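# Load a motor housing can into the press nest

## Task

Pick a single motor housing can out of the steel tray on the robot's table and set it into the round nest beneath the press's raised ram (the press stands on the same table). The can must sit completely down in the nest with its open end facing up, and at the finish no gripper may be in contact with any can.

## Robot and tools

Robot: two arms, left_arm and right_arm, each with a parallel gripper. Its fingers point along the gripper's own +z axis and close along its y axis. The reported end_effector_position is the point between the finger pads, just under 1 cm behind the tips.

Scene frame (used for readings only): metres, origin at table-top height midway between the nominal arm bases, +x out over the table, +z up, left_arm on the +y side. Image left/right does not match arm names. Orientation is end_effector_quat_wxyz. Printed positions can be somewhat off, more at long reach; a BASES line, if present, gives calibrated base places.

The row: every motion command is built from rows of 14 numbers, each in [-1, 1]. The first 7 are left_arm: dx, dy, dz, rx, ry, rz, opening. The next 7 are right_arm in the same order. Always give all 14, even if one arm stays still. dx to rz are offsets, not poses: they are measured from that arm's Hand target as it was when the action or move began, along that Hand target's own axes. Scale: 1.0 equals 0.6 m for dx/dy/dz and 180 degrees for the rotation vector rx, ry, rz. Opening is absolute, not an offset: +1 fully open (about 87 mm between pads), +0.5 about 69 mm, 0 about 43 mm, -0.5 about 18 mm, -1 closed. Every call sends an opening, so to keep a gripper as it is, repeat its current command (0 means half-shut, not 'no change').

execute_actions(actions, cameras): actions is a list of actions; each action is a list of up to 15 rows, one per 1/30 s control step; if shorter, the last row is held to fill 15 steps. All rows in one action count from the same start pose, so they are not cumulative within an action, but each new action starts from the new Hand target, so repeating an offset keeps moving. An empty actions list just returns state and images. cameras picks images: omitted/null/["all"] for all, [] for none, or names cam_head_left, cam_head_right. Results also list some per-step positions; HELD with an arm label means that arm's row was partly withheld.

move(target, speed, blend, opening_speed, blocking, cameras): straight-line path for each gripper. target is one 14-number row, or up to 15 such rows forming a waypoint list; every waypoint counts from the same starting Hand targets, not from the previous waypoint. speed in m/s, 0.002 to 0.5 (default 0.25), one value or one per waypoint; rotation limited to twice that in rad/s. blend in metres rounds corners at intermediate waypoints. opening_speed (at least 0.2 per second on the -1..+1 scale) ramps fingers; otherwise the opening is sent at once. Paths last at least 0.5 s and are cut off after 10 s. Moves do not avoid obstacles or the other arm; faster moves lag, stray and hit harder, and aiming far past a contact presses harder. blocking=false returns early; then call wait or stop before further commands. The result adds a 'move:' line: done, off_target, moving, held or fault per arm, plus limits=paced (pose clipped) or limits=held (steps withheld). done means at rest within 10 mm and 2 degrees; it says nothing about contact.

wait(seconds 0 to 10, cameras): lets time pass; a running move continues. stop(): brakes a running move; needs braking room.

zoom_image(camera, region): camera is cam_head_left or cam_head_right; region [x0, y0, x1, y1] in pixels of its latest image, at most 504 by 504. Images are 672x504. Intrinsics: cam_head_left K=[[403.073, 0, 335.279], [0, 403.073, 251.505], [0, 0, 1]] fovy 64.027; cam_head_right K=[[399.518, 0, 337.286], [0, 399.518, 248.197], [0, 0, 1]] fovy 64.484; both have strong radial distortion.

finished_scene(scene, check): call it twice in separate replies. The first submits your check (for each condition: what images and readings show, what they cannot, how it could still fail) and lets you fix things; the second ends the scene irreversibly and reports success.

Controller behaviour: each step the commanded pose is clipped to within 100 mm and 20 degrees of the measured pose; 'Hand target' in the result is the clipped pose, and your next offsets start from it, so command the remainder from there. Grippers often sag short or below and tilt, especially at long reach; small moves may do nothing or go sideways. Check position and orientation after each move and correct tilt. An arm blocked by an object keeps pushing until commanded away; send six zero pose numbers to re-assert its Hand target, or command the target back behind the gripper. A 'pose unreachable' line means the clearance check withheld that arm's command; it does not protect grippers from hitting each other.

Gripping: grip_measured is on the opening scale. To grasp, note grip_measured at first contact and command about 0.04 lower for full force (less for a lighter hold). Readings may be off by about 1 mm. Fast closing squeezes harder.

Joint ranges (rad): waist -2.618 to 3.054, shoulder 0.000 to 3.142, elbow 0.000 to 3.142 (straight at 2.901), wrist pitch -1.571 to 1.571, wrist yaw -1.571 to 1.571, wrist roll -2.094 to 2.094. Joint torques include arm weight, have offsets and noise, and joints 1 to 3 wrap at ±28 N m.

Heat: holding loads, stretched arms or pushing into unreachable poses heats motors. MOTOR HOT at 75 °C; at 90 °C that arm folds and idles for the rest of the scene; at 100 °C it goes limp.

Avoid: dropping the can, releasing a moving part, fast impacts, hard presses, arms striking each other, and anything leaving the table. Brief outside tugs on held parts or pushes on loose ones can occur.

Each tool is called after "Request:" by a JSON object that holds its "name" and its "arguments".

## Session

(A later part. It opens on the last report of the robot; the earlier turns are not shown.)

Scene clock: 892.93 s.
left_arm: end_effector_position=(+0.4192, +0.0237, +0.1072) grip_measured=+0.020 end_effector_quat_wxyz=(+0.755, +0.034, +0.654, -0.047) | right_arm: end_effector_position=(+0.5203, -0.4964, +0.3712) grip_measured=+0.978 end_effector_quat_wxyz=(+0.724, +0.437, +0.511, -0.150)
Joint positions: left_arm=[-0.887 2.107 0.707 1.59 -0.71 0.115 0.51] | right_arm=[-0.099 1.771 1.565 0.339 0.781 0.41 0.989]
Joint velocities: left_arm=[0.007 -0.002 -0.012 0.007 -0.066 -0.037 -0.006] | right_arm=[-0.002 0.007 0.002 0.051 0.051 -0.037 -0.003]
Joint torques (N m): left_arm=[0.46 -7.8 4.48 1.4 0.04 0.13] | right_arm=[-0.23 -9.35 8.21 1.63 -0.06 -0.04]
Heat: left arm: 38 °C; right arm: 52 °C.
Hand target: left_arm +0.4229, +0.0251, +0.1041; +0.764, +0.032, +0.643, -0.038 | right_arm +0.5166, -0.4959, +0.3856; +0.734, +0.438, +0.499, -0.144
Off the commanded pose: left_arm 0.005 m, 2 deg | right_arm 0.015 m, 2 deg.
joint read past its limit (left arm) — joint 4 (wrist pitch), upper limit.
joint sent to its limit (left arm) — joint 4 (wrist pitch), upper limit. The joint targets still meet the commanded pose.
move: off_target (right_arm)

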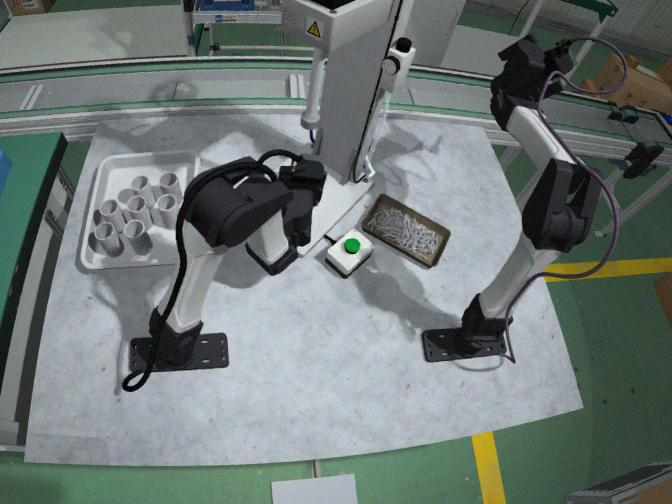

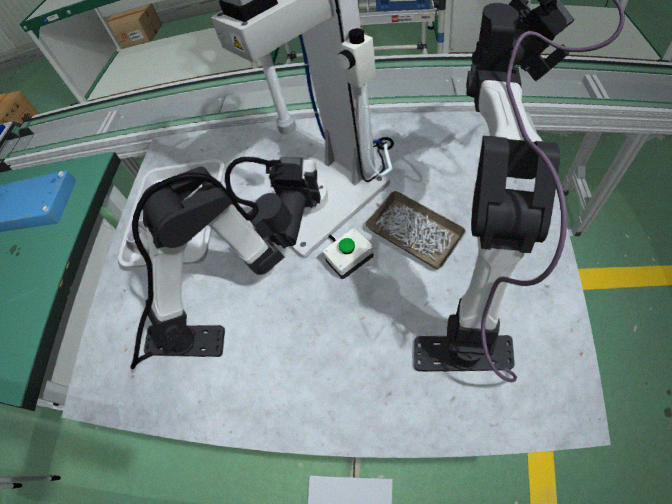

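Request:
{"name": "move", "arguments": {"target": [-0.047,-0.016,-0.057,0,0,0,-0.8,0,0,0,0,0,0,1], "speed": 0.05}}

Request:
{"name": "zoom_image", "arguments": {"camera": "cam_head_right", "region": [280, 140, 340, 220]}}

Request:
{"name": "zoom_image", "arguments": {"camera": "cam_head_left", "region": [270, 140, 340, 220]}}

Scene clock: 898.13 s.
left_arm: end_effector_position=(+0.3906, +0.0189, +0.1233) grip_measured=+0.001 end_effector_quat_wxyz=(+0.757, +0.026, +0.651, -0.040) | right_arm: end_effector_position=(+0.5203, -0.4964, +0.3712) grip_measured=+0.978 end_effector_quat_wxyz=(+0.724, +0.437, +0.511, -0.150)
Joint positions: left_arm=[-0.974 2.029 0.657 1.592 -0.816 0.15 0.5] | right_arm=[-0.099 1.771 1.565 0.339 0.781 0.41 0.989]
Joint velocities: left_arm=[0.007 0.012 0.002 -0.007 -0.022 -0.007 0.001] | right_arm=[-0.012 0.002 -0.007 -0.051 -0.022 -0.051 -0.013]
Joint torques (N m): left_arm=[-1.5 -10.97 1.91 1.33 0.07 0.16] | right_arm=[-0.23 -9.36 8.21 1.63 -0.06 -0.04]
Heat: left arm: 38 °C; right arm: 52 °C.
Hand target: left_arm +0.3837, +0.0183, +0.1263; +0.763, +0.031, +0.644, -0.039 | right_arm +0.5166, -0.4959, +0.3856; +0.734, +0.438, +0.499, -0.144
Off the commanded pose: left_arm 0.008 m, 1 deg | right_arm 0.015 m, 2 deg.
joint read past its limit (left arm) — joint 4 (wrist pitch), upper limit.
joint sent to its limit (left arm) — joint 4 (wrist pitch), upper limit. The joint targets still meet the commanded pose.
move: off_target (right_arm)

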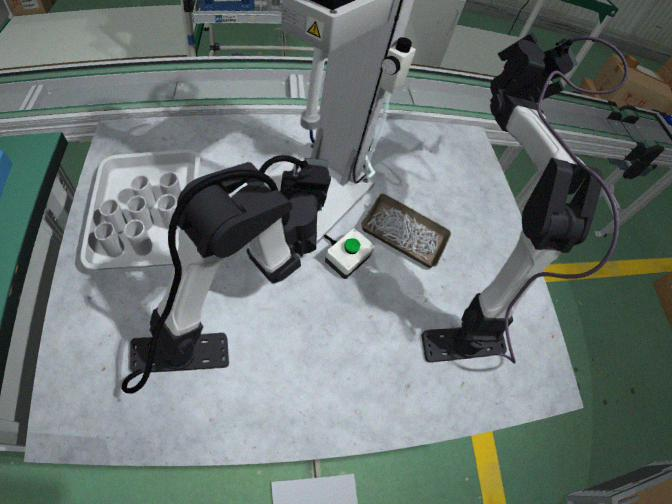

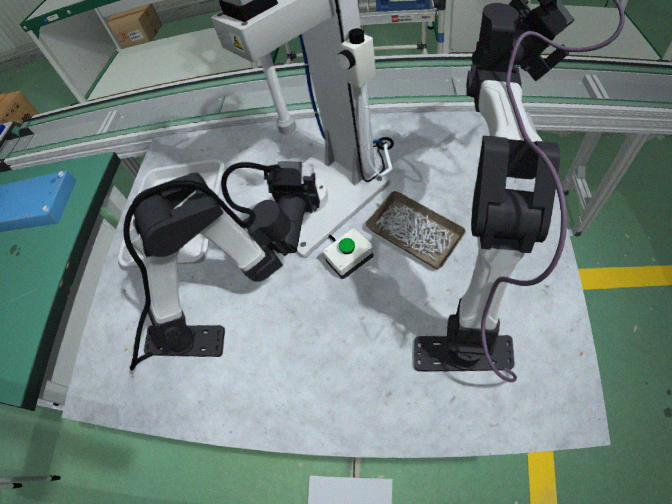

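Scaled by 6.300.

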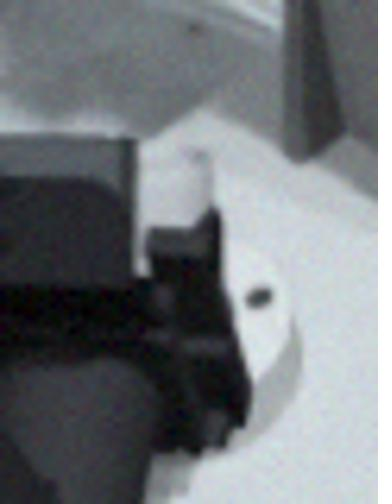

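Scaled by 6.300.

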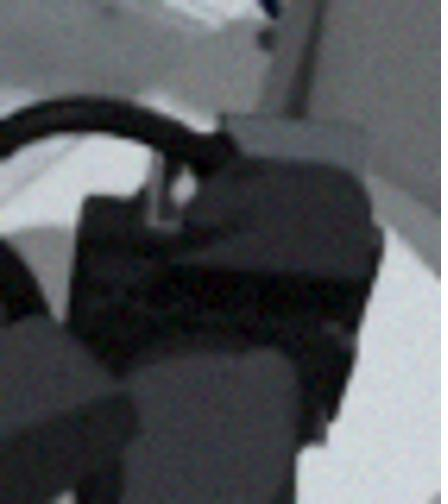

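Request:
{"name": "move", "arguments": {"target": [-0.001,-0.003,-0.02,0,0,0,-0.8,0,0,0,0,0,0,1], "speed": 0.05}}

Request:
{"name": "zoom_image", "arguments": {"camera": "cam_head_right", "region": [280, 140, 340, 220]}}

Scene clock: 906.63 s.
left_arm: end_effector_position=(+0.3795, +0.0196, +0.1264) grip_measured=+0.001 end_effector_quat_wxyz=(+0.756, +0.021, +0.653, -0.038) | right_arm: end_effector_position=(+0.5203, -0.4964, +0.3712) grip_measured=+0.978 end_effector_quat_wxyz=(+0.724, +0.437, +0.511, -0.150)
Joint positions: left_arm=[-1.004 2.001 0.633 1.592 -0.857 0.152 0.5] | right_arm=[-0.099 1.771 1.565 0.339 0.781 0.41 0.989]
Joint velocities: left_arm=[-0.027 -0.017 0.017 -0.037 -0.007 -0.037 -0.009] | right_arm=[-0.002 -0.012 -0.007 0.051 -0.037 0.022 -0.003]
Joint torques (N m): left_arm=[-1.62 -10.03 1.57 1.32 0.16 0.15] | right_arm=[-0.23 -9.36 8.21 1.63 -0.06 -0.03]
Heat: left arm: 40 °C; right arm: 52 °C.
Hand target: left_arm +0.3716, +0.0175, +0.1248; +0.763, +0.031, +0.645, -0.040 | right_arm +0.5166, -0.4959, +0.3856; +0.734, +0.438, +0.499, -0.144
Off the commanded pose: left_arm 0.008 m, 2 deg | right_arm 0.015 m, 2 deg.
joint read past its limit (left arm) — joint 4 (wrist pitch), upper limit.
joint sent to its limit (left arm) — joint 4 (wrist pitch), upper limit. The joint targets still meet the commanded pose.
move: off_target (right_arm)

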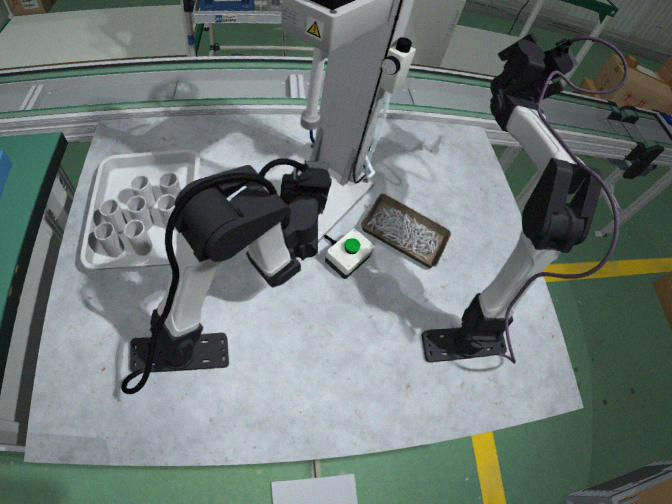

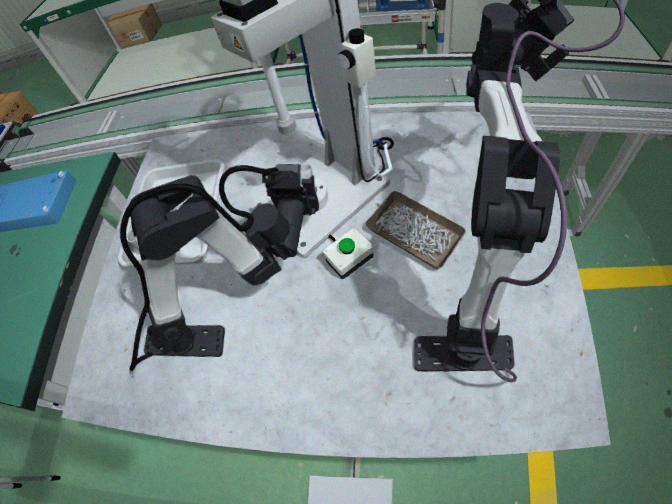

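Scaled by 6.300.

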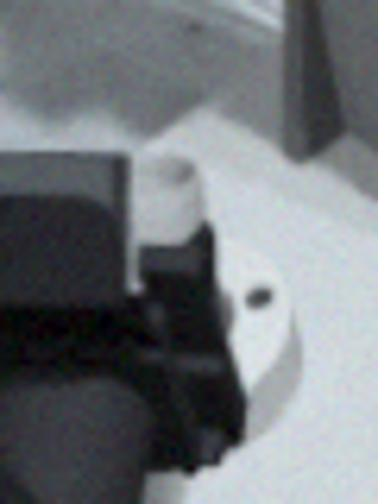

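Request:
{"name": "move", "arguments": {"target": [0.003,-0.003,-0.02,0,0,0,-0.8,0,0,0,0,0,0,1], "speed": 0.05}}

Request:
{"name": "zoom_image", "arguments": {"camera": "cam_head_right", "region": [280, 140, 340, 220]}}

Scene clock: 911.57 s.
left_arm: end_effector_position=(+0.3683, +0.0202, +0.1272) grip_measured=+0.001 end_effector_quat_wxyz=(+0.753, +0.016, +0.656, -0.036) | right_arm: end_effector_position=(+0.5203, -0.4964, +0.3712) grip_measured=+0.978 end_effector_quat_wxyz=(+0.724, +0.437, +0.511, -0.150)
Joint positions: left_arm=[-1.036 1.979 0.61 1.592 -0.898 0.152 0.5] | right_arm=[-0.099 1.771 1.565 0.339 0.781 0.41 0.989]
Joint velocities: left_arm=[-0.017 0.002 0.017 -0.037 0.007 -0.007 0.009] | right_arm=[0.007 -0.017 -0.007 -0.037 0.007 0.007 -0.024]
Joint torques (N m): left_arm=[-1.68 -8.66 1.4 1.28 0.2 0.05] | right_arm=[-0.21 -9.36 8.21 1.63 -0.06 -0.04]
Heat: left arm: 40 °C; right arm: 52 °C.
Hand target: left_arm +0.3599, +0.0167, +0.1210; +0.762, +0.030, +0.645, -0.040 | right_arm +0.5166, -0.4959, +0.3856; +0.734, +0.438, +0.499, -0.144
Off the commanded pose: left_arm 0.011 m, 2 deg | right_arm 0.015 m, 2 deg.
joint read past its limit (left arm) — joint 4 (wrist pitch), upper limit.
joint sent to its limit (left arm) — joint 4 (wrist pitch), upper limit. The joint targets still meet the commanded pose.
move: off_target (left_arm, right_arm)

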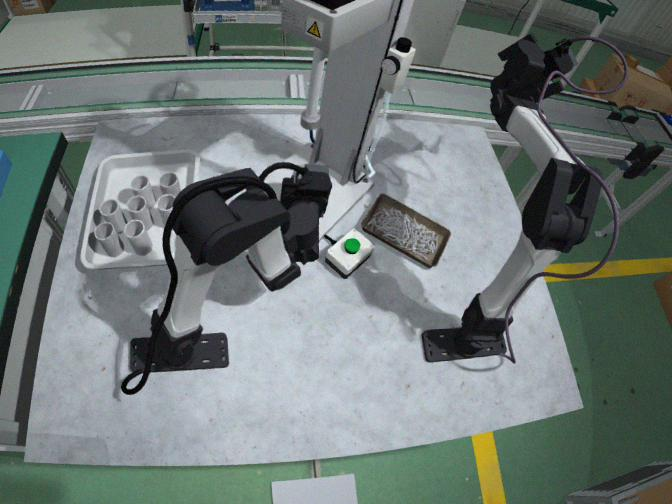

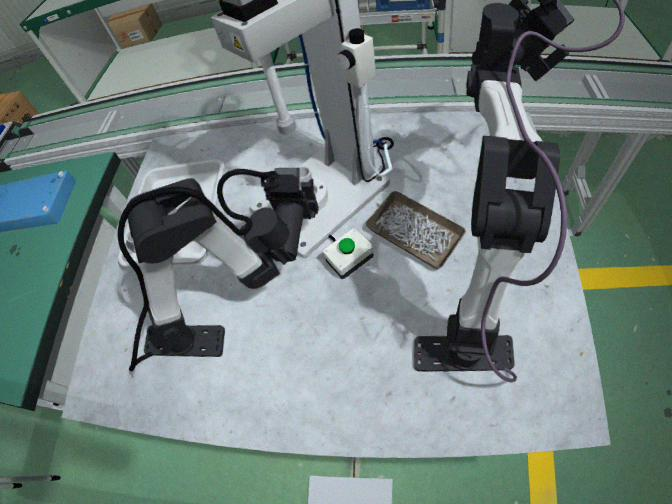

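Scaled by 6.300.

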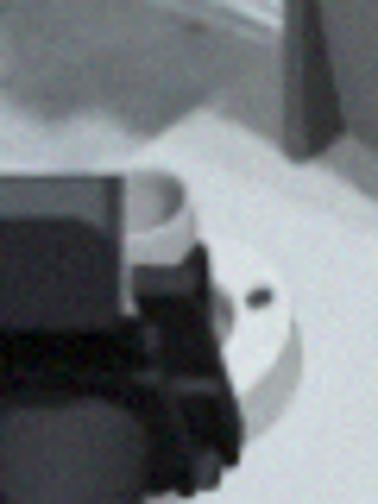

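Request:
{"name": "move", "arguments": {"target": [0.026,-0.006,0.017,0,0,0,-0.8,0,0,0,0,0,0,1], "speed": 0.05}}

Request:
{"name": "zoom_image", "arguments": {"camera": "cam_head_right", "region": [280, 140, 340, 220]}}

Scene clock: 918.40 s.
left_arm: end_effector_position=(+0.3738, +0.0197, +0.1259) grip_measured=+0.001 end_effector_quat_wxyz=(+0.754, +0.012, +0.656, -0.033) | right_arm: end_effector_position=(+0.5203, -0.4964, +0.3712) grip_measured=+0.978 end_effector_quat_wxyz=(+0.724, +0.437, +0.511, -0.150)
Joint positions: left_arm=[-1.026 1.997 0.63 1.592 -0.898 0.151 0.5] | right_arm=[-0.099 1.771 1.565 0.339 0.781 0.41 0.989]
Joint velocities: left_arm=[-0.007 -0.012 0.012 -0.007 0.007 0.095 -0.006] | right_arm=[0.012 -0.002 0.007 -0.007 -0.022 -0.007 -0.003]
Joint torques (N m): left_arm=[-0.35 -4.27 2.88 1.28 0.44 -0.21] | right_arm=[-0.23 -9.36 8.21 1.62 -0.06 -0.04]
Heat: left arm: 40 °C; right arm: 52 °C.
Hand target: left_arm +0.3721, +0.0123, +0.1070; +0.762, +0.030, +0.645, -0.040 | right_arm +0.5166, -0.4959, +0.3856; +0.734, +0.438, +0.499, -0.144
Off the commanded pose: left_arm 0.020 m, 3 deg | right_arm 0.015 m, 2 deg.
joint read past its limit (left arm) — joint 4 (wrist pitch), upper limit.
joint sent to its limit (left arm) — joint 4 (wrist pitch), upper limit. The joint targets are off in orientation, not in position.
move: off_target (left_arm, right_arm)

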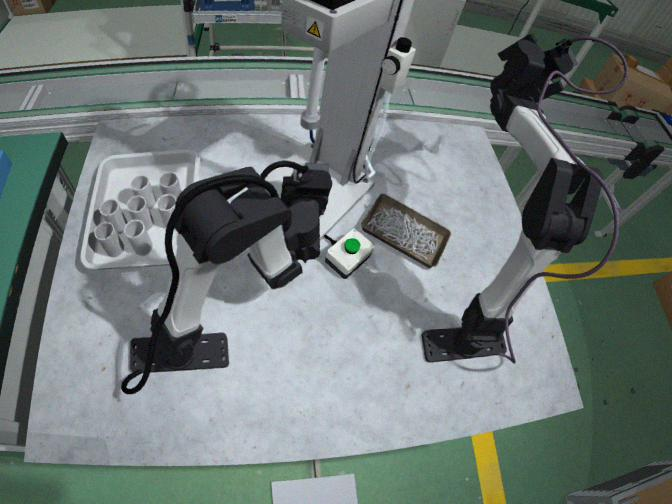

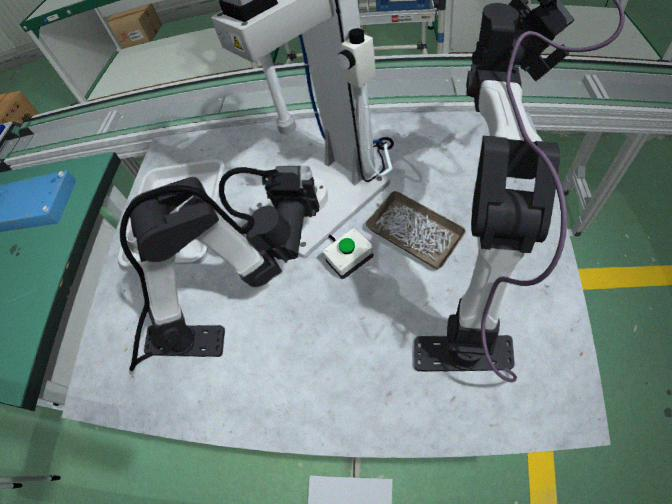

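Scaled by 6.300.

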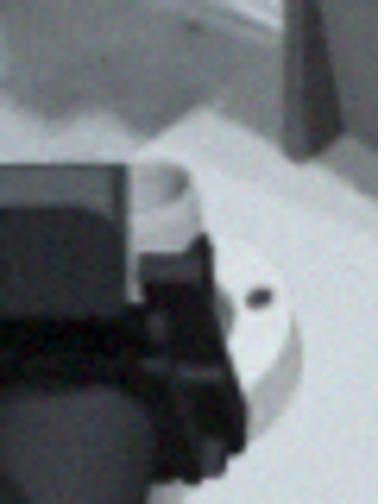

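Request:
{"name": "move", "arguments": {"target": [-0.004,-0.001,-0.017,0,0,0,-0.8,0,0,0,0,0,0,1], "speed": 0.05}}

Request:
{"name": "zoom_image", "arguments": {"camera": "cam_head_right", "region": [280, 140, 340, 220]}}

Scene clock: 924.47 s.
left_arm: end_effector_position=(+0.3724, +0.0199, +0.1255) grip_measured=+0.001 end_effector_quat_wxyz=(+0.753, +0.008, +0.657, -0.032) | right_arm: end_effector_position=(+0.5203, -0.4964, +0.3712) grip_measured=+0.978 end_effector_quat_wxyz=(+0.724, +0.437, +0.511, -0.150)
Joint positions: left_arm=[-1.031 1.997 0.63 1.592 -0.911 0.15 0.5] | right_arm=[-0.099 1.771 1.565 0.339 0.781 0.41 0.989]
Joint velocities: left_arm=[0.017 -0.022 0.002 -0.022 -0.066 -0.037 -0.001] | right_arm=[0.012 0.012 -0.007 0.007 -0.022 -0.081 -0.013]
Joint torques (N m): left_arm=[-2.28 -6.11 1.03 1.29 0.34 -0.22] | right_arm=[-0.23 -9.36 8.21 1.63 -0.06 -0.04]
Heat: left arm: 39 °C; right arm: 52 °C.
Hand target: left_arm +0.3615, +0.0125, +0.1077; +0.762, +0.030, +0.645, -0.040 | right_arm +0.5166, -0.4959, +0.3856; +0.734, +0.438, +0.499, -0.144
Off the commanded pose: left_arm 0.022 m, 3 deg | right_arm 0.015 m, 2 deg.
joint read past its limit (left arm) — joint 4 (wrist pitch), upper limit.
joint sent to its limit (left arm) — joint 4 (wrist pitch), upper limit. The joint targets are off in orientation, not in position.
move: off_target (left_arm, right_arm)

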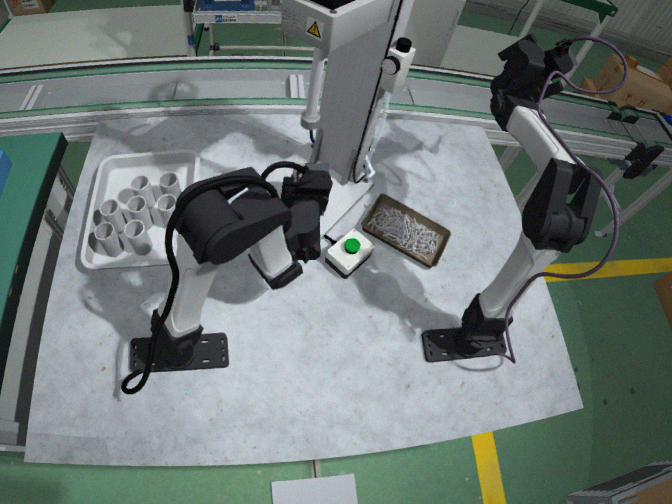

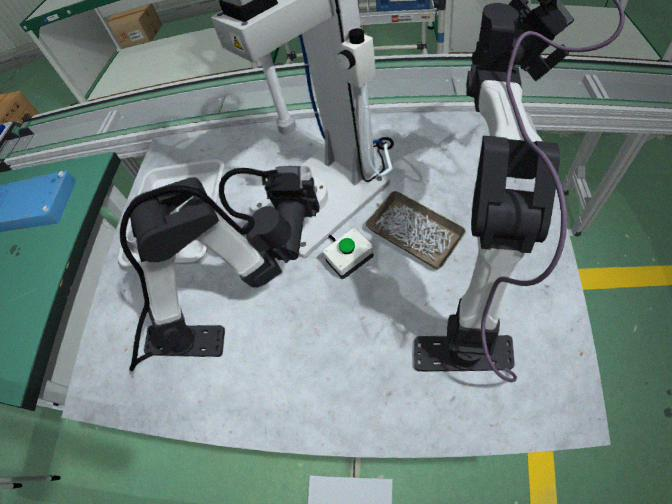

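Scaled by 6.300.

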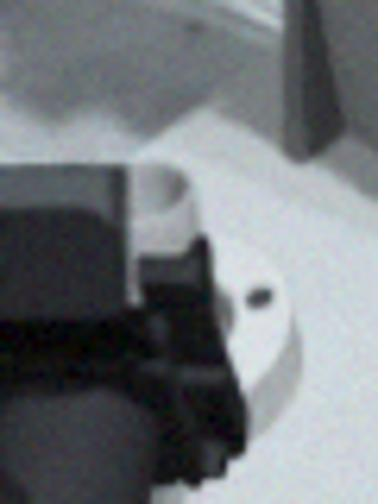

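Request:
{"name": "move", "arguments": {"target": [-0.004,-0.001,-0.022,0,0,0,-0.8,0,0,0,0,0,0,1], "speed": 0.05}}

Request:
{"name": "zoom_image", "arguments": {"camera": "cam_head_right", "region": [280, 140, 340, 220]}}

Scene clock: 927.37 s.
left_arm: end_effector_position=(+0.3584, +0.0205, +0.1248) grip_measured=+0.001 end_effector_quat_wxyz=(+0.749, +0.005, +0.661, -0.030) | right_arm: end_effector_position=(+0.5203, -0.4964, +0.3712) grip_measured=+0.978 end_effector_quat_wxyz=(+0.724, +0.437, +0.511, -0.150)
Joint positions: left_arm=[-1.07 1.973 0.6 1.592 -0.958 0.148 0.5] | right_arm=[-0.099 1.771 1.565 0.339 0.781 0.41 0.989]
Joint velocities: left_arm=[-0.002 0.007 -0.012 0.022 0.051 0.066 -0.001] | right_arm=[0.007 -0.007 -0.012 0.022 -0.066 0.037 0.008]
Joint torques (N m): left_arm=[-2.02 -6.15 0.75 1.26 0.42 -0.2] | right_arm=[-0.23 -9.36 8.21 1.63 -0.06 -0.04]
Heat: left arm: 39 °C; right arm: 52 °C.
Hand target: left_arm +0.3481, +0.0130, +0.1079; +0.762, +0.030, +0.646, -0.040 | right_arm +0.5166, -0.4959, +0.3856; +0.734, +0.438, +0.499, -0.144
Off the commanded pose: left_arm 0.021 m, 4 deg | right_arm 0.015 m, 2 deg.
joint read past its limit (left arm) — joint 4 (wrist pitch), upper limit.
joint sent to its limit (left arm) — joint 4 (wrist pitch), upper limit. The joint targets are off in orientation, not in position.
move: off_target (left_arm, right_arm)

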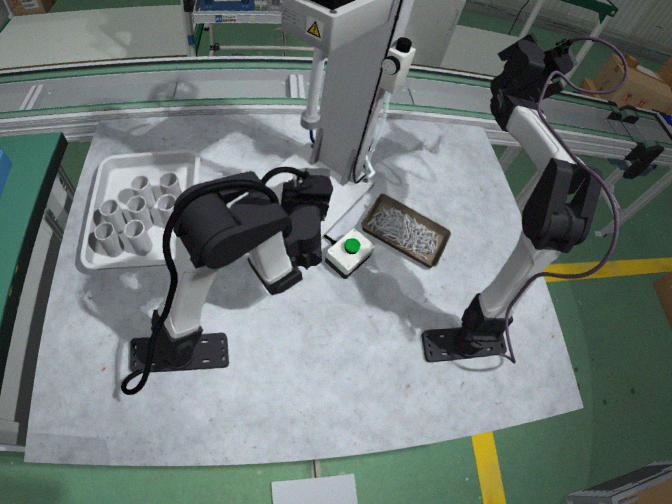

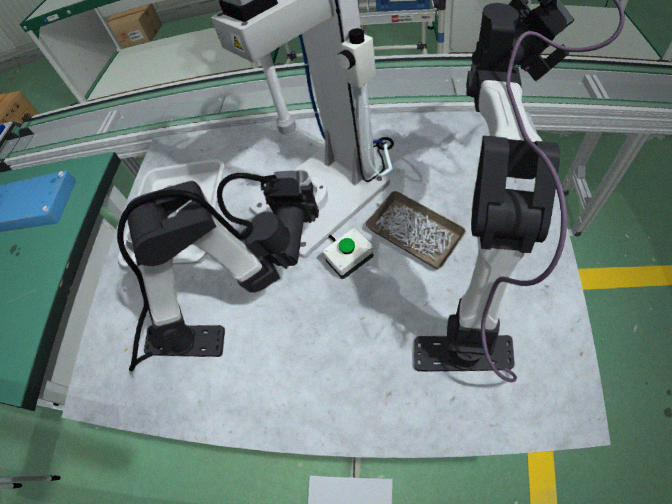

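Scaled by 6.300.

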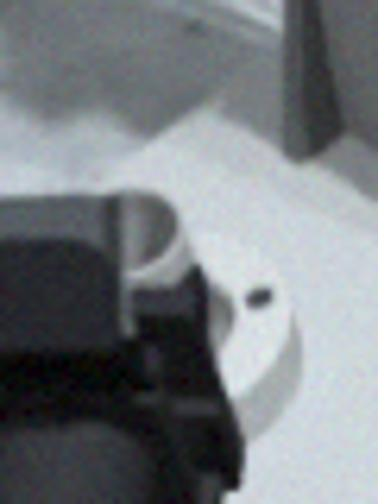

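Request:
{"name": "move", "arguments": {"target": [0.016,-0.008,0.022,0,0,0,-0.8,0,0,0,0,0,0,1], "speed": 0.04}}

Request:
{"name": "zoom_image", "arguments": {"camera": "cam_head_right", "region": [280, 140, 340, 220]}}

Scene clock: 933.47 s.
left_arm: end_effector_position=(+0.3651, +0.0199, +0.1244) grip_measured=+0.001 end_effector_quat_wxyz=(+0.751, -0.003, +0.660, -0.027) | right_arm: end_effector_position=(+0.5203, -0.4964, +0.3712) grip_measured=+0.978 end_effector_quat_wxyz=(+0.724, +0.437, +0.511, -0.150)
Joint positions: left_arm=[-1.058 1.993 0.627 1.592 -0.961 0.146 0.5] | right_arm=[-0.099 1.771 1.565 0.339 0.781 0.41 0.989]
Joint velocities: left_arm=[0.012 0.007 -0.002 -0.007 0.007 -0.037 -0.006] | right_arm=[-0.007 -0.007 0.007 0.007 0.037 -0.051 -0.008]
Joint torques (N m): left_arm=[-0.76 -2.95 2.51 1.25 0.67 -0.29] | right_arm=[-0.23 -9.35 8.21 1.63 -0.06 -0.04]
Heat: left arm: 38 °C; right arm: 52 °C.
Hand target: left_arm +0.3621, +0.0070, +0.1004; +0.762, +0.030, +0.646, -0.040 | right_arm +0.5166, -0.4959, +0.3856; +0.734, +0.438, +0.499, -0.144
Off the commanded pose: left_arm 0.027 m, 5 deg | right_arm 0.015 m, 2 deg.
joint read past its limit (left arm) — joint 4 (wrist pitch), upper limit.
joint sent to its limit (left arm) — joint 4 (wrist pitch), upper limit. The joint targets are off in orientation, not in position.
move: off_target (left_arm, right_arm)

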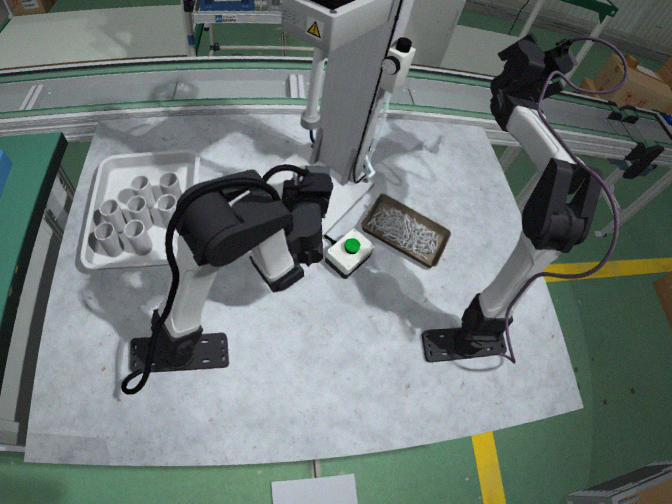

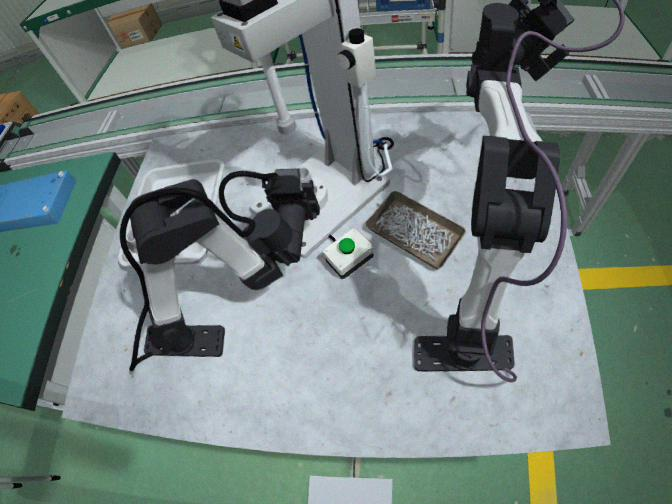

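Scaled by 6.300.

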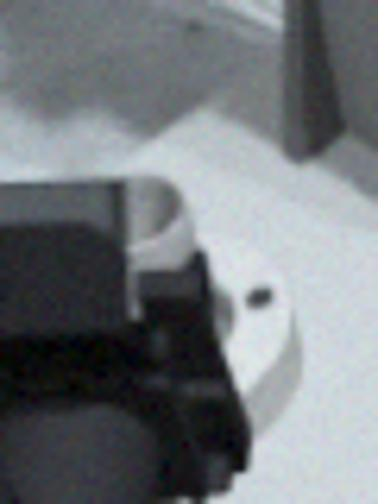

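Request:
{"name": "zoom_image", "arguments": {"camera": "cam_head_right", "region": [296, 164, 326, 204]}}

Scaled by 12.600.

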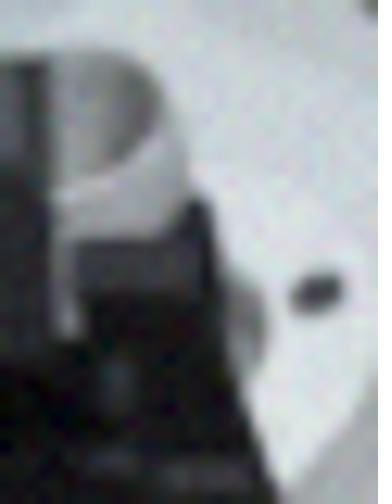

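Request:
{"name": "move", "arguments": {"target": [-0.055,-0.007,0.022,0,0,0,-0.8,0,0,0,0,0,0,1], "speed": 0.05}}

Request:
{"name": "zoom_image", "arguments": {"camera": "cam_head_right", "region": [280, 140, 340, 220]}}

Scene clock: 944.50 s.
left_arm: end_effector_position=(+0.3666, +0.0093, +0.1292) grip_measured=+0.001 end_effector_quat_wxyz=(+0.755, +0.028, +0.654, -0.032) | right_arm: end_effector_position=(+0.5203, -0.4964, +0.3712) grip_measured=+0.978 end_effector_quat_wxyz=(+0.724, +0.437, +0.511, -0.150)
Joint positions: left_arm=[-1.058 1.993 0.641 1.586 -0.906 0.186 0.5] | right_arm=[-0.099 1.771 1.565 0.339 0.781 0.41 0.989]
Joint velocities: left_arm=[0.002 0.007 -0.007 -0.066 -0.022 -0.022 -0.009] | right_arm=[-0.007 0.002 -0.012 0.022 -0.007 0.022 -0.008]
Joint torques (N m): left_arm=[0.08 -8.03 5.42 1.36 0.35 0.19] | right_arm=[-0.23 -9.36 8.21 1.63 -0.06 -0.04]
Heat: left arm: 37 °C; right arm: 52 °C.
Hand target: left_arm +0.3696, +0.0019, +0.1353; +0.762, +0.030, +0.645, -0.040 | right_arm +0.5166, -0.4959, +0.3856; +0.734, +0.438, +0.499, -0.144
Off the commanded pose: left_arm 0.010 m, 2 deg | right_arm 0.015 m, 2 deg.
joint sent to its limit (left arm) — joint 4 (wrist pitch), upper limit. The joint targets still meet the commanded pose.
move: off_target (right_arm)

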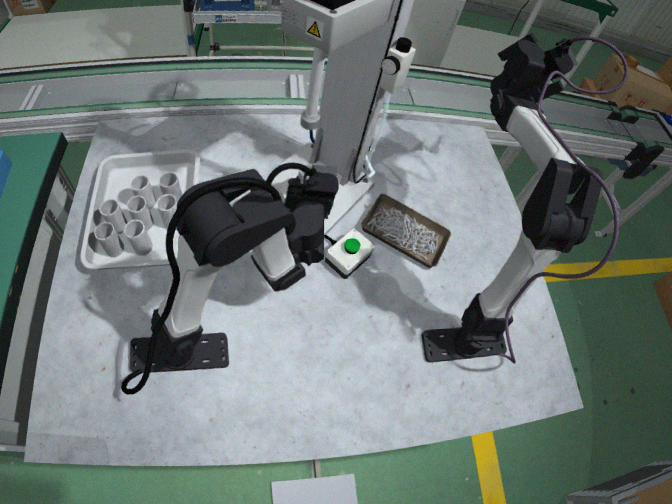

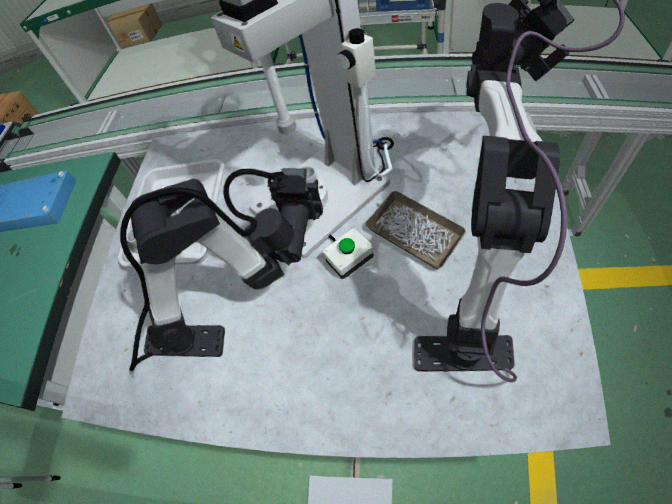

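Scaled by 6.300.

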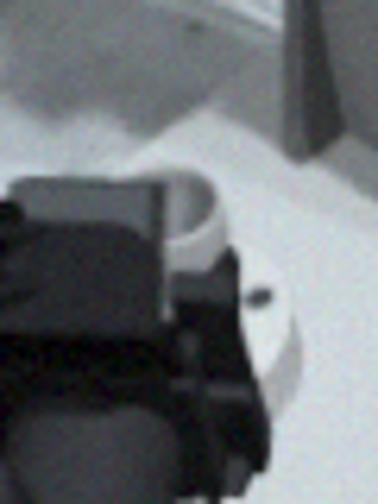

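Request:
{"name": "move", "arguments": {"target": [0.036,0.01,-0.037,0,0,0,-0.8,0,0,0,0,0,0,1], "speed": 0.05}}

Request:
{"name": "zoom_image", "arguments": {"camera": "cam_head_right", "region": [280, 140, 340, 220]}}

Scene clock: 957.63 s.
left_arm: end_effector_position=(+0.3593, +0.0104, +0.1249) grip_measured=+0.001 end_effector_quat_wxyz=(+0.751, +0.016, +0.659, -0.040) | right_arm: end_effector_position=(+0.5203, -0.4964, +0.3712) grip_measured=+0.978 end_effector_quat_wxyz=(+0.724, +0.437, +0.511, -0.150)
Joint positions: left_arm=[-1.075 1.989 0.62 1.592 -0.932 0.151 0.5] | right_arm=[-0.099 1.771 1.565 0.339 0.781 0.41 0.989]
Joint velocities: left_arm=[-0.002 -0.007 -0.007 0.007 -0.007 -0.037 0.001] | right_arm=[0.017 -0.012 0.002 0.007 0.007 -0.081 -0.003]
Joint torques (N m): left_arm=[-1.29 -6.91 0.9 1.27 0.2 -0.15] | right_arm=[-0.23 -9.36 8.21 1.63 -0.06 -0.04]
Heat: left arm: 37 °C; right arm: 52 °C.
Hand target: left_arm +0.3516, +0.0096, +0.1102; +0.762, +0.030, +0.646, -0.040 | right_arm +0.5166, -0.4959, +0.3856; +0.734, +0.438, +0.499, -0.144
Off the commanded pose: left_arm 0.016 m, 3 deg | right_arm 0.015 m, 2 deg.
joint read past its limit (left arm) — joint 4 (wrist pitch), upper limit.
joint sent to its limit (left arm) — joint 4 (wrist pitch), upper limit. The joint targets are off in orientation, not in position.
move: off_target (left_arm, right_arm)

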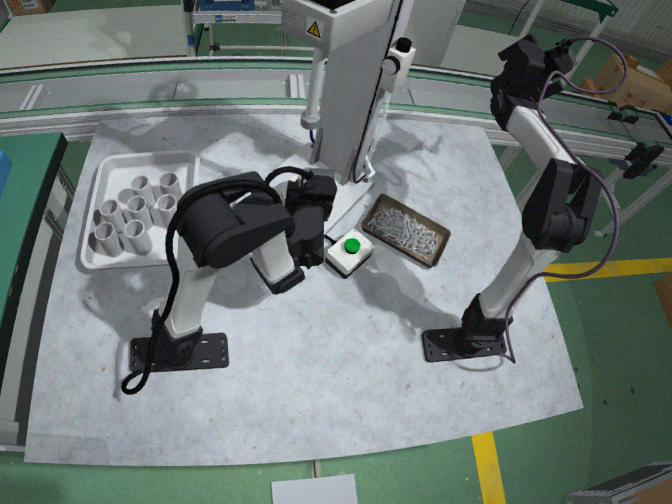

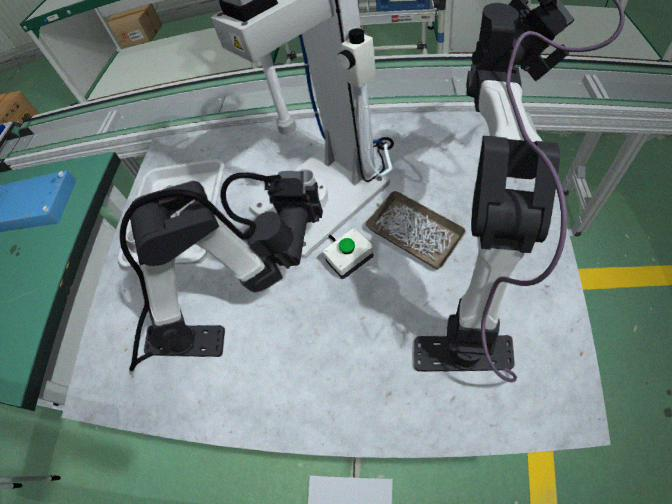

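Scaled by 6.300.

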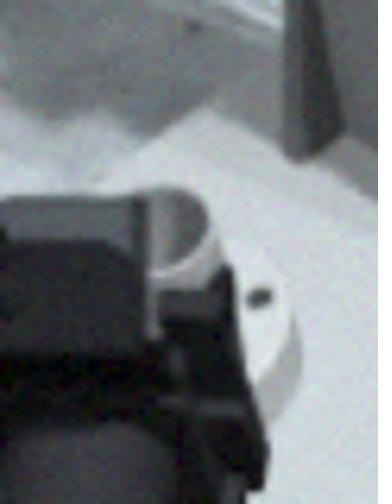

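Request:
{"name": "move", "arguments": {"target": [-0.047,0.01,0.04,0,0,0,-0.8,0,0,0,0,0,0,1], "speed": 0.05}}

Request:
{"name": "zoom_image", "arguments": {"camera": "cam_head_right", "region": [280, 140, 340, 220]}}

Scene clock: 963.10 s.
left_arm: end_effector_position=(+0.3681, +0.0131, +0.1281) grip_measured=+0.001 end_effector_quat_wxyz=(+0.755, +0.036, +0.653, -0.036) | right_arm: end_effector_position=(+0.5203, -0.4964, +0.3712) grip_measured=+0.978 end_effector_quat_wxyz=(+0.724, +0.437, +0.511, -0.150)
Joint positions: left_arm=[-1.041 1.986 0.62 1.591 -0.872 0.181 0.5] | right_arm=[-0.099 1.771 1.565 0.339 0.781 0.41 0.989]
Joint velocities: left_arm=[-0.002 -0.002 -0.007 -0.007 0.081 0.022 -0.004] | right_arm=[-0.002 -0.007 0.007 0.037 0.022 -0.095 0.003]
Joint torques (N m): left_arm=[0.88 -11.58 4.11 1.26 0.22 0.21] | right_arm=[-0.23 -9.36 8.21 1.63 -0.06 -0.04]
Heat: left arm: 37 °C; right arm: 52 °C.
Hand target: left_arm +0.3714, +0.0137, +0.1425; +0.763, +0.031, +0.645, -0.040 | right_arm +0.5166, -0.4959, +0.3856; +0.734, +0.438, +0.499, -0.144
Off the commanded pose: left_arm 0.014 m, 1 deg | right_arm 0.015 m, 2 deg.
joint read past its limit (left arm) — joint 4 (wrist pitch), upper limit.
move: off_target (left_arm, right_arm)

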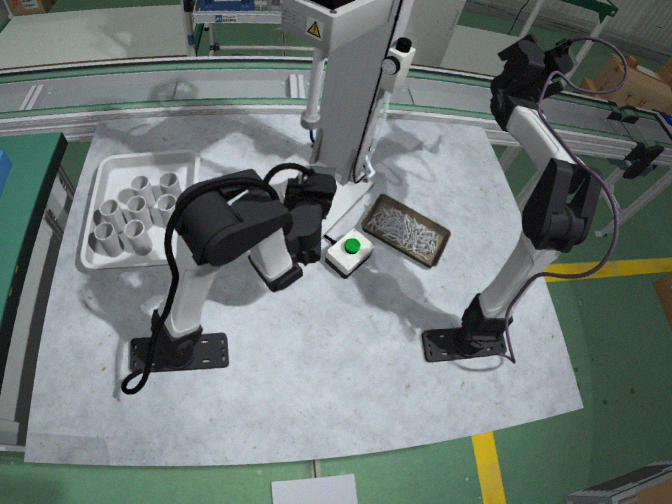

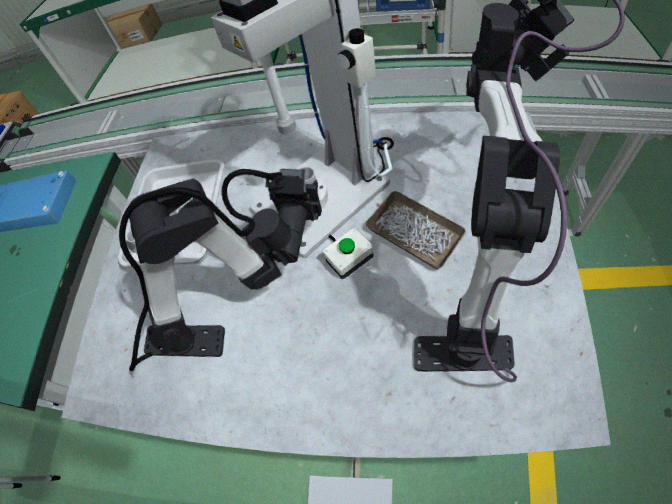

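Scaled by 6.300.

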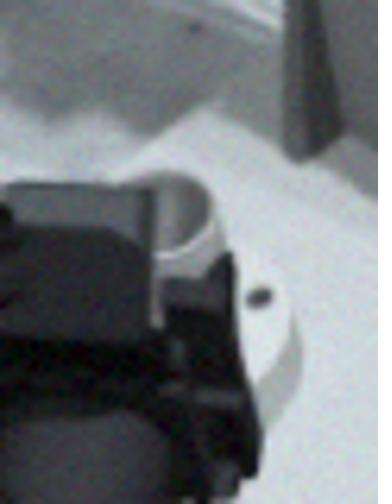

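Request:
{"name": "move", "arguments": {"target": [0,0.02,0.002,0,0,0,-0.8,0,0,0,0,0,0,1], "speed": 0.05}}

Request:
{"name": "zoom_image", "arguments": {"camera": "cam_head_right", "region": [280, 140, 340, 220]}}

Scene clock: 967.00 s.
left_arm: end_effector_position=(+0.3735, +0.0238, +0.1276) grip_measured=+0.001 end_effector_quat_wxyz=(+0.754, +0.039, +0.655, -0.028) | right_arm: end_effector_position=(+0.5203, -0.4964, +0.3712) grip_measured=+0.978 end_effector_quat_wxyz=(+0.724, +0.437, +0.511, -0.150)
Joint positions: left_arm=[-1.01 1.969 0.601 1.58 -0.849 0.182 0.5] | right_arm=[-0.099 1.771 1.565 0.339 0.781 0.41 0.989]
Joint velocities: left_arm=[-0.022 -0.017 -0.007 -0.007 0.007 -0.081 -0.001] | right_arm=[-0.002 -0.002 0.007 0.051 -0.051 0.007 0.008]
Joint torques (N m): left_arm=[0.64 -12.11 2.89 1.43 0.28 0.07] | right_arm=[-0.23 -9.36 8.21 1.63 -0.06 -0.04]
Heat: left arm: 37 °C; right arm: 52 °C.
Hand target: left_arm +0.3738, +0.0256, +0.1431; +0.763, +0.031, +0.645, -0.039 | right_arm +0.5166, -0.4959, +0.3856; +0.734, +0.438, +0.499, -0.144
Off the commanded pose: left_arm 0.015 m, 2 deg | right_arm 0.015 m, 2 deg.
joint sent to its limit (left arm) — joint 4 (wrist pitch), upper limit. The joint targets still meet the commanded pose.
move: off_target (left_arm, right_arm)

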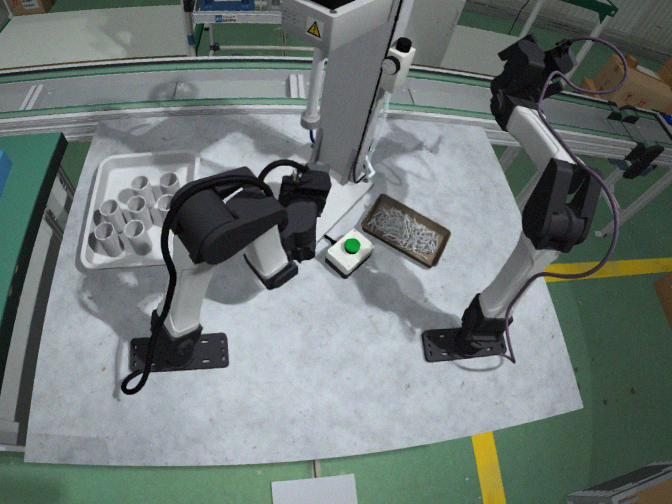

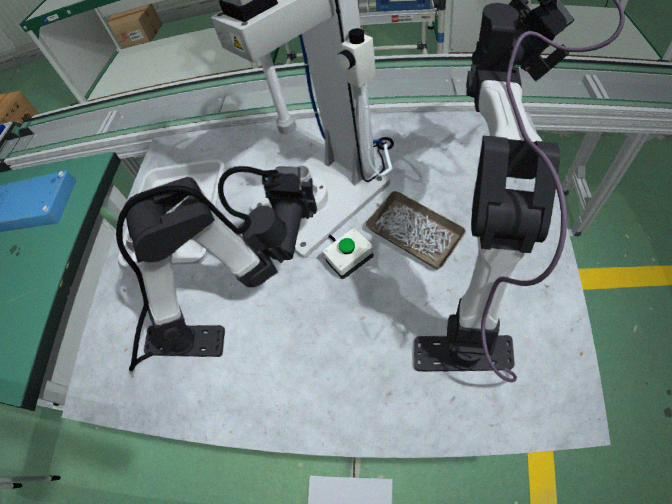

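Scaled by 6.300.

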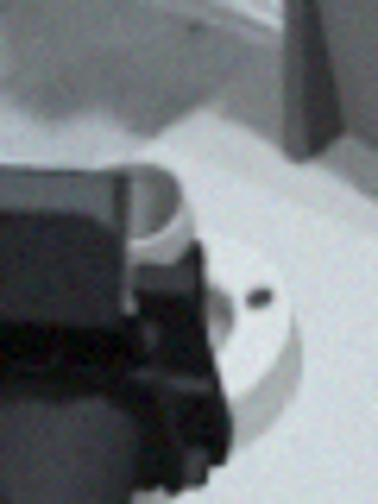

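Request:
{"name": "zoom_image", "arguments": {"camera": "cam_head_right", "region": [296, 164, 326, 204]}}

Scaled by 12.600.

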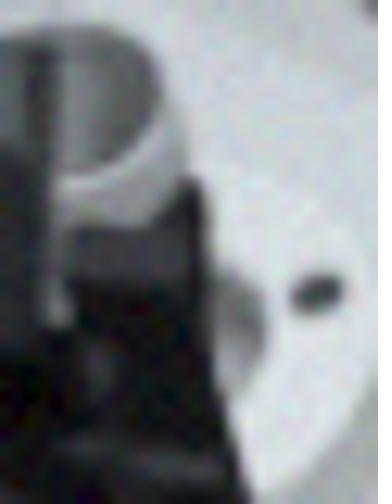

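Request:
{"name": "move", "arguments": {"target": [0.004,-0.003,0.009,0,0,0,-0.8,0,0,0,0,0,0,1], "speed": 0.05}}

Request:
{"name": "zoom_image", "arguments": {"camera": "cam_head_right", "region": [296, 164, 326, 204]}}

Scene clock: 973.57 s.
left_arm: end_effector_position=(+0.3758, +0.0253, +0.1275) grip_measured=+0.001 end_effector_quat_wxyz=(+0.754, +0.041, +0.655, -0.028) | right_arm: end_effector_position=(+0.5203, -0.4964, +0.3712) grip_measured=+0.978 end_effector_quat_wxyz=(+0.724, +0.437, +0.511, -0.150)
Joint positions: left_arm=[-1 1.969 0.601 1.578 -0.837 0.182 0.5] | right_arm=[-0.099 1.771 1.565 0.339 0.781 0.41 0.989]
Joint velocities: left_arm=[0.027 -0.022 0.007 -0.037 -0.022 -0.022 0.009] | right_arm=[0.002 -0.017 -0.017 -0.125 0.037 0.066 -0.013]
Joint torques (N m): left_arm=[0.8 -10.29 4.46 1.43 0.23 0.06] | right_arm=[-0.23 -9.36 8.21 1.62 -0.06 -0.04]
Heat: left arm: 38 °C; right arm: 52 °C.
Hand target: left_arm +0.3793, +0.0232, +0.1416; +0.763, +0.031, +0.644, -0.039 | right_arm +0.5166, -0.4959, +0.3856; +0.734, +0.438, +0.499, -0.144
Off the commanded pose: left_arm 0.015 m, 2 deg | right_arm 0.015 m, 2 deg.
move: off_target (left_arm, right_arm)

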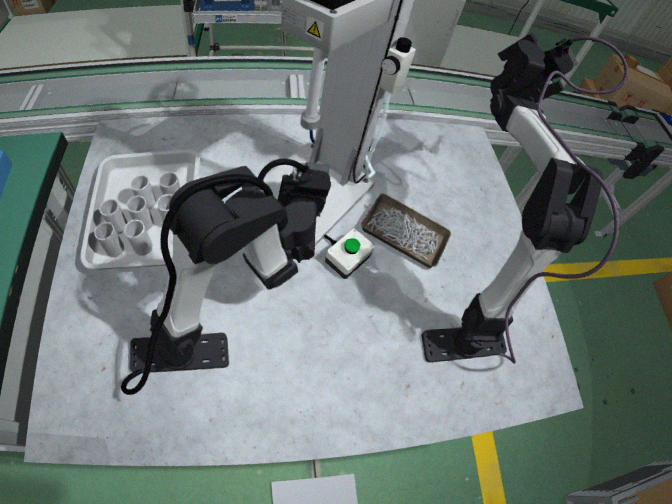

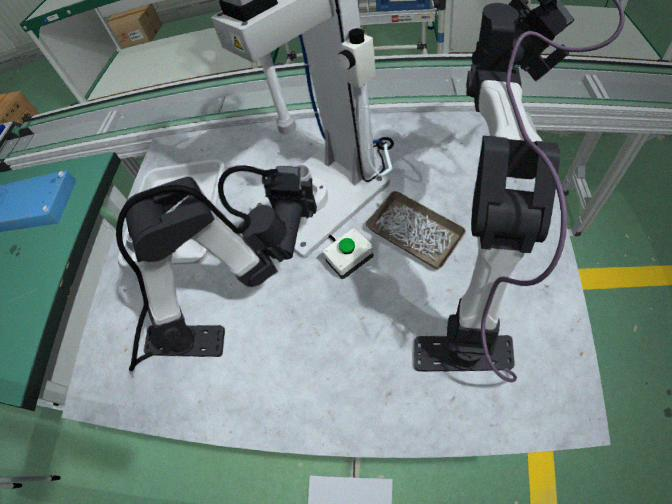

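Scaled by 12.600.

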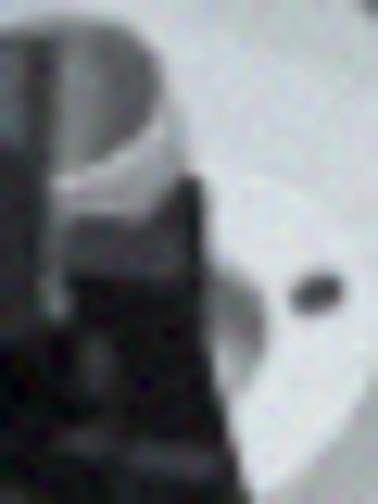

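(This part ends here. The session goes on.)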